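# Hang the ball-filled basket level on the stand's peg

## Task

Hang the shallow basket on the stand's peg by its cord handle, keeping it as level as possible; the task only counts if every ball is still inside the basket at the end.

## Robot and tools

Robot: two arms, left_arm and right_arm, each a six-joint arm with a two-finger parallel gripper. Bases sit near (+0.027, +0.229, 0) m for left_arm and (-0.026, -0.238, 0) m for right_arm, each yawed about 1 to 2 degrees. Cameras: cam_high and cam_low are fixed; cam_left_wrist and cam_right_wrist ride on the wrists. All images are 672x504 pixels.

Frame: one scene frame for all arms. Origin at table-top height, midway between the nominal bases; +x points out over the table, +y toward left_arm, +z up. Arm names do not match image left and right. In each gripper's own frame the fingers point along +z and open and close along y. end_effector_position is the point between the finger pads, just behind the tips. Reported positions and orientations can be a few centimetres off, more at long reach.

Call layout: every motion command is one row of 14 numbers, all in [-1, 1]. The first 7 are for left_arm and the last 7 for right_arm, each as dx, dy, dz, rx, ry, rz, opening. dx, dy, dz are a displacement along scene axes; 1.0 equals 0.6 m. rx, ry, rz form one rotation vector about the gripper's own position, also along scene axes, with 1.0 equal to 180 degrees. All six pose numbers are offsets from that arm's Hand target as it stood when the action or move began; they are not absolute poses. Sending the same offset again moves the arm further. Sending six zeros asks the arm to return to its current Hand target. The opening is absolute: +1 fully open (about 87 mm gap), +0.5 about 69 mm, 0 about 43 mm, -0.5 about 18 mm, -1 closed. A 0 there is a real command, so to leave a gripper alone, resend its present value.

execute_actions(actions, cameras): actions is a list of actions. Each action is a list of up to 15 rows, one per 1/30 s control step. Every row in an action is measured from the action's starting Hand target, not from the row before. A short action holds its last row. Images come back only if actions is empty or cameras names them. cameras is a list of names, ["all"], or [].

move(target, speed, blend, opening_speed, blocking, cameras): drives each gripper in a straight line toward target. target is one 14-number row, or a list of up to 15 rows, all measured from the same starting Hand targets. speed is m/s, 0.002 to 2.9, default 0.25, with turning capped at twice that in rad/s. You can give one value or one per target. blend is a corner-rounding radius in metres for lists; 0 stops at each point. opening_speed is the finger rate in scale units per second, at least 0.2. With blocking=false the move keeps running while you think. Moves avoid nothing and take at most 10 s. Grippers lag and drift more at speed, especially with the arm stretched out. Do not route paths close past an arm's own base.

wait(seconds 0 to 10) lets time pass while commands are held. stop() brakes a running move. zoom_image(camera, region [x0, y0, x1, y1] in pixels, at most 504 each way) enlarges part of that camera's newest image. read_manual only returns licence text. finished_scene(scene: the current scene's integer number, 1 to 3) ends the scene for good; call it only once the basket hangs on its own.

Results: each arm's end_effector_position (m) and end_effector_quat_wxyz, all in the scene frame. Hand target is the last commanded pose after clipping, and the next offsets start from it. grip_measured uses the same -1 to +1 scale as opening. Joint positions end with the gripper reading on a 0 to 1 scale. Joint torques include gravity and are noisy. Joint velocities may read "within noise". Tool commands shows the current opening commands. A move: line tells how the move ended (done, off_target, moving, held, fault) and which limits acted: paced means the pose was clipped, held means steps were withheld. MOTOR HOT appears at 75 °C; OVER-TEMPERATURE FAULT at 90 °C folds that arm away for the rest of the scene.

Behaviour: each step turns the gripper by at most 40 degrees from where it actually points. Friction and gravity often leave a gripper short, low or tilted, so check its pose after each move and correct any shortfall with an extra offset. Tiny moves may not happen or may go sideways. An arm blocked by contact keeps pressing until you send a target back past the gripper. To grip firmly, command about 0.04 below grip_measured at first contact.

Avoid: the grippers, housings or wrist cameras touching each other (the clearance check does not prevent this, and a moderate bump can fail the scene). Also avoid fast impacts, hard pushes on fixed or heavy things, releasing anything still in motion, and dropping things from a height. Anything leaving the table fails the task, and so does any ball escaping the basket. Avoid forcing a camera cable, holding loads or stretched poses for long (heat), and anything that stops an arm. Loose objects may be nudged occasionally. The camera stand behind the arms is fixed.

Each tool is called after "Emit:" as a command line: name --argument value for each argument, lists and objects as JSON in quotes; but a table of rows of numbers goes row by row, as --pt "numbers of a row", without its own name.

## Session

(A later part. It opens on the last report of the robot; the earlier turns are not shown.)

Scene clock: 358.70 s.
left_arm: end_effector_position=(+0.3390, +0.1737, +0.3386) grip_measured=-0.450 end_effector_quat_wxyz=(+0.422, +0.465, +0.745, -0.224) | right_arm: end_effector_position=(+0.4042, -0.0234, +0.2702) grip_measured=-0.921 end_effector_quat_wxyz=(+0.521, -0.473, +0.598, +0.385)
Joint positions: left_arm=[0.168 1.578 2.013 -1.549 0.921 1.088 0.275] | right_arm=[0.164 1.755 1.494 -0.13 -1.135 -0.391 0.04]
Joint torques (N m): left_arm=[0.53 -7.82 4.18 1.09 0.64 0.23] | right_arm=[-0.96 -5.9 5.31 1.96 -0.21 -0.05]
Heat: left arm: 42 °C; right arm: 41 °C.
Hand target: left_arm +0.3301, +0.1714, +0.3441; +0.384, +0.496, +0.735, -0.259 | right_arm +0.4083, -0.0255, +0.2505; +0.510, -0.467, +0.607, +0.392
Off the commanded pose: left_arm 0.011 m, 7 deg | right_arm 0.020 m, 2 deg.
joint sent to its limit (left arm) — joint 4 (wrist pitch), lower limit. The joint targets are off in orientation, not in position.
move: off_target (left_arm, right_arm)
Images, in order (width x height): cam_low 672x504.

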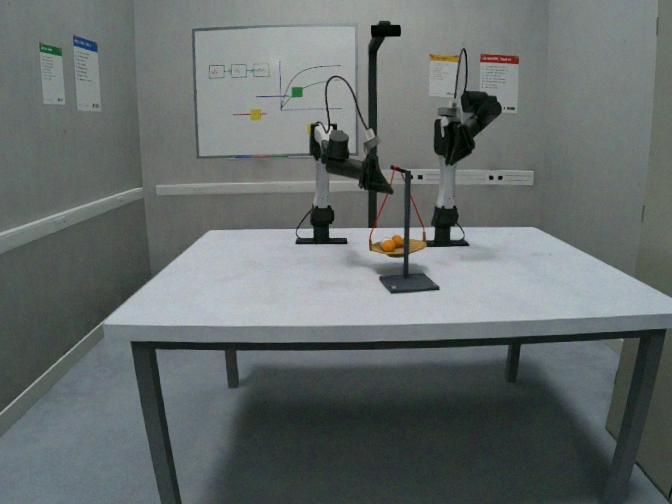

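Emit:
move --pt "0 0 0 0 0 0 -0.45 0 0 0 0 0 0 -1" --pt "0 0 0 0 0 0 -0.45 0 0 0 0 0 0 -0.4" --pt "0 0 0 0 0 0 -0.45 -0.04 -0.15 0 0 0 0 -0.4" --pt "0 0 0 0 0 0 -0.45 -0.09 -0.27 0.02 0 0 0 -0.4" --speed 0.06 --opening_speed 0.25 --cameras '["all"]'

Emit:
zoom_image --camera "cam_low" --region '[340, 160, 440, 260]'

Emit:
zoom_image --camera "cam_high" --region '[320, 150, 500, 300]'

Scene clock: 374.43 s.
left_arm: end_effector_position=(+0.3390, +0.1737, +0.3386) grip_measured=-0.450 end_effector_quat_wxyz=(+0.422, +0.465, +0.745, -0.224) | right_arm: end_effector_position=(+0.3530, -0.1869, +0.2629) grip_measured=-0.400 end_effector_quat_wxyz=(+0.521, -0.462, +0.615, +0.371)
Joint positions: left_arm=[0.168 1.578 2.013 -1.549 0.921 1.088 0.275] | right_arm=[-0.288 1.867 1.802 -1.52 -1.387 -1.61 0.3]
Joint torques (N m): left_arm=[0.51 -7.83 4.18 1.08 0.64 0.23] | right_arm=[-0.64 -6.42 8.35 -0.15 -0.51 -0.19]
Heat: left arm: 42 °C; right arm: 41 °C.
Hand target: left_arm +0.3301, +0.1714, +0.3441; +0.384, +0.496, +0.735, -0.259 | right_arm +0.3543, -0.1875, +0.2626; +0.510, -0.467, +0.607, +0.392
Off the commanded pose: left_arm 0.011 m, 7 deg | right_arm 0.002 m, 3 deg.
joint sent to its limit (left arm) — joint 4 (wrist pitch), lower limit. The joint targets are off in orientation, not in position.
joint sent to its limit (right arm) — joint 4 (wrist pitch), lower limit. The joint targets still meet the commanded pose.
move: off_target (left_arm, right_arm); target 2's new opening was sent with right_arm's hand 0.020 m and 2 deg from that target
camera_calibration:
cam_left_wrist: T_world_to_cam=[[-0.870481, -0.488871, -0.0571705, 0.396867], [-0.481333, 0.869772, -0.1087, 0.068424], [0.102866, -0.0671033, -0.992429, 0.456272], [0, 0, 0, 1]] pos_world=[0.331465, 0.16512, 0.482945]
cam_right_wrist: T_world_to_cam=[[0.9537, -0.299939, 0.0221892, -0.399849], [-0.252772, -0.839329, -0.481283, 0.0795513], [0.16298, 0.453391, -0.876284, 0.400929], [0, 0, 0, 1]] pos_world=[0.336101, -0.234938, 0.398487]

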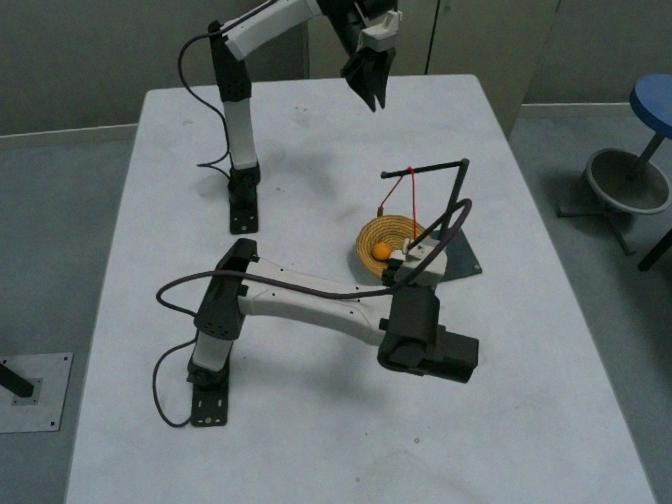

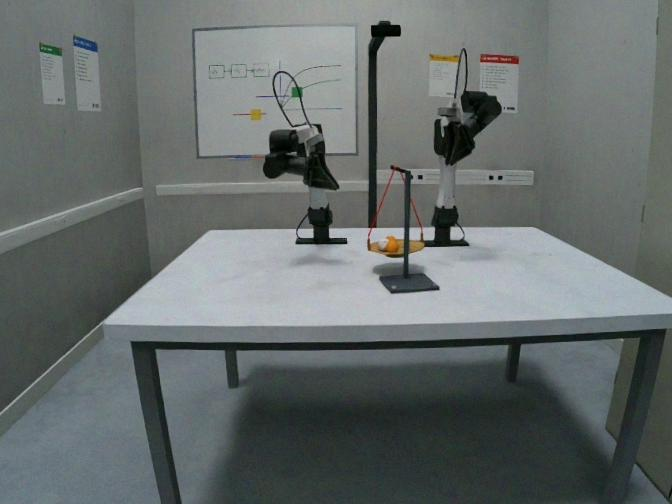

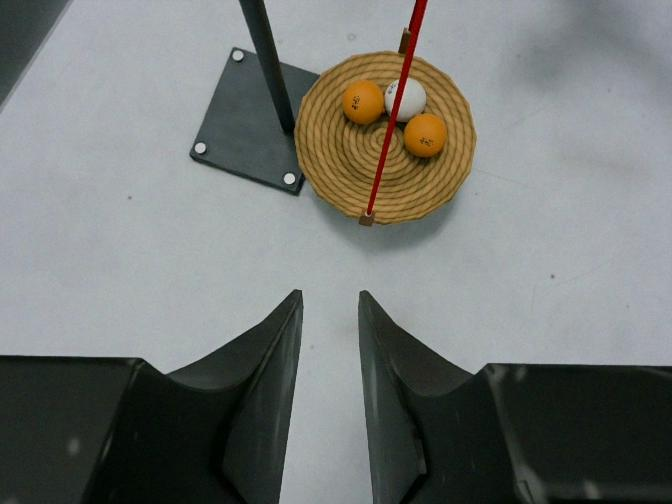

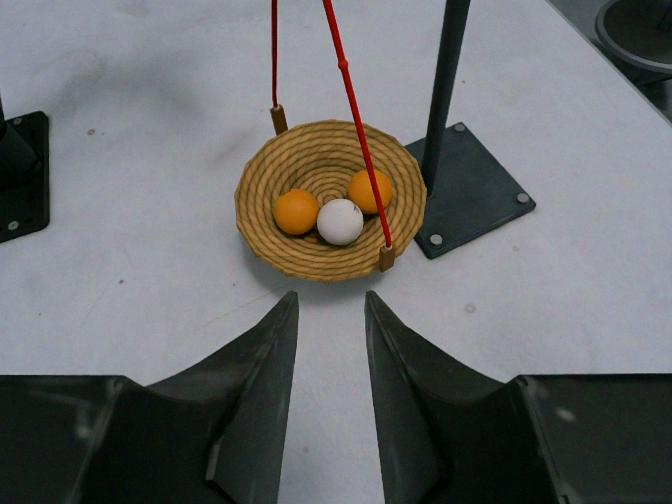

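Scaled by 5.040 from the camera's 672x504 image, which has a finer 960x720 frame.

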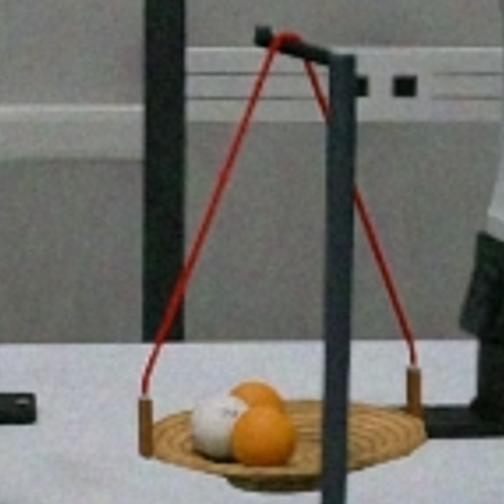

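Scaled by 2.800 from the camera's 672x504 image, which has a finer 960x720 frame.

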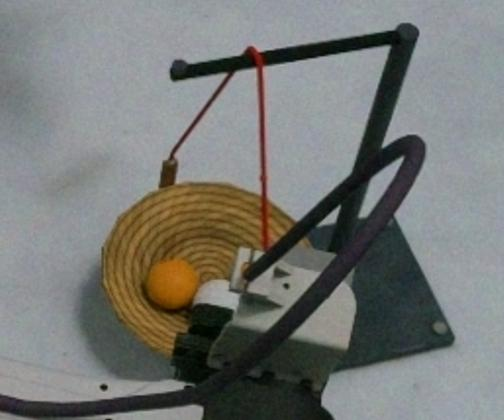

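Emit:
zoom_image --camera "cam_low" --region '[362, 228, 432, 264]'

Emit:
zoom_image --camera "cam_left_wrist" --region '[270, 0, 500, 240]'

Emit:
zoom_image --camera "cam_right_wrist" --region '[210, 60, 450, 300]'

Scaled by 7.200 from the camera's 672x504 image, which has a finer 960x720 frame.

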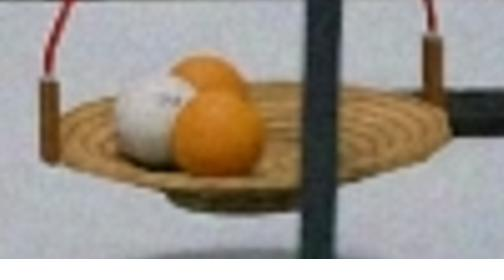

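Scaled by 2.100 from the camera's 672x504 image, which has a finer 960x720 frame.

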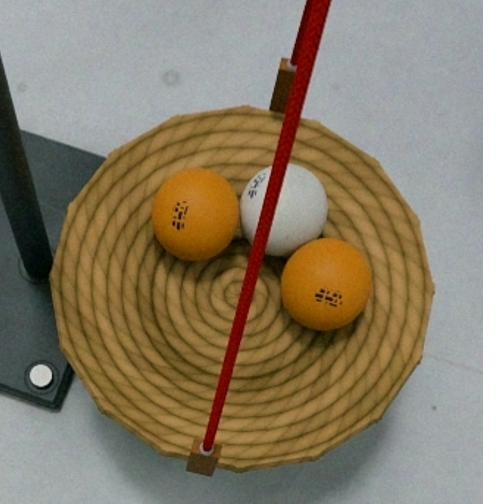

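Scaled by 2.100 from the camera's 672x504 image, which has a finer 960x720 frame.

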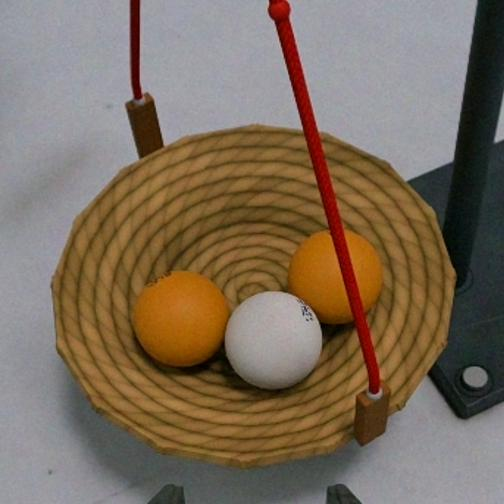

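Emit:
finished_scene --scene 2

The scene is finished: the task was done.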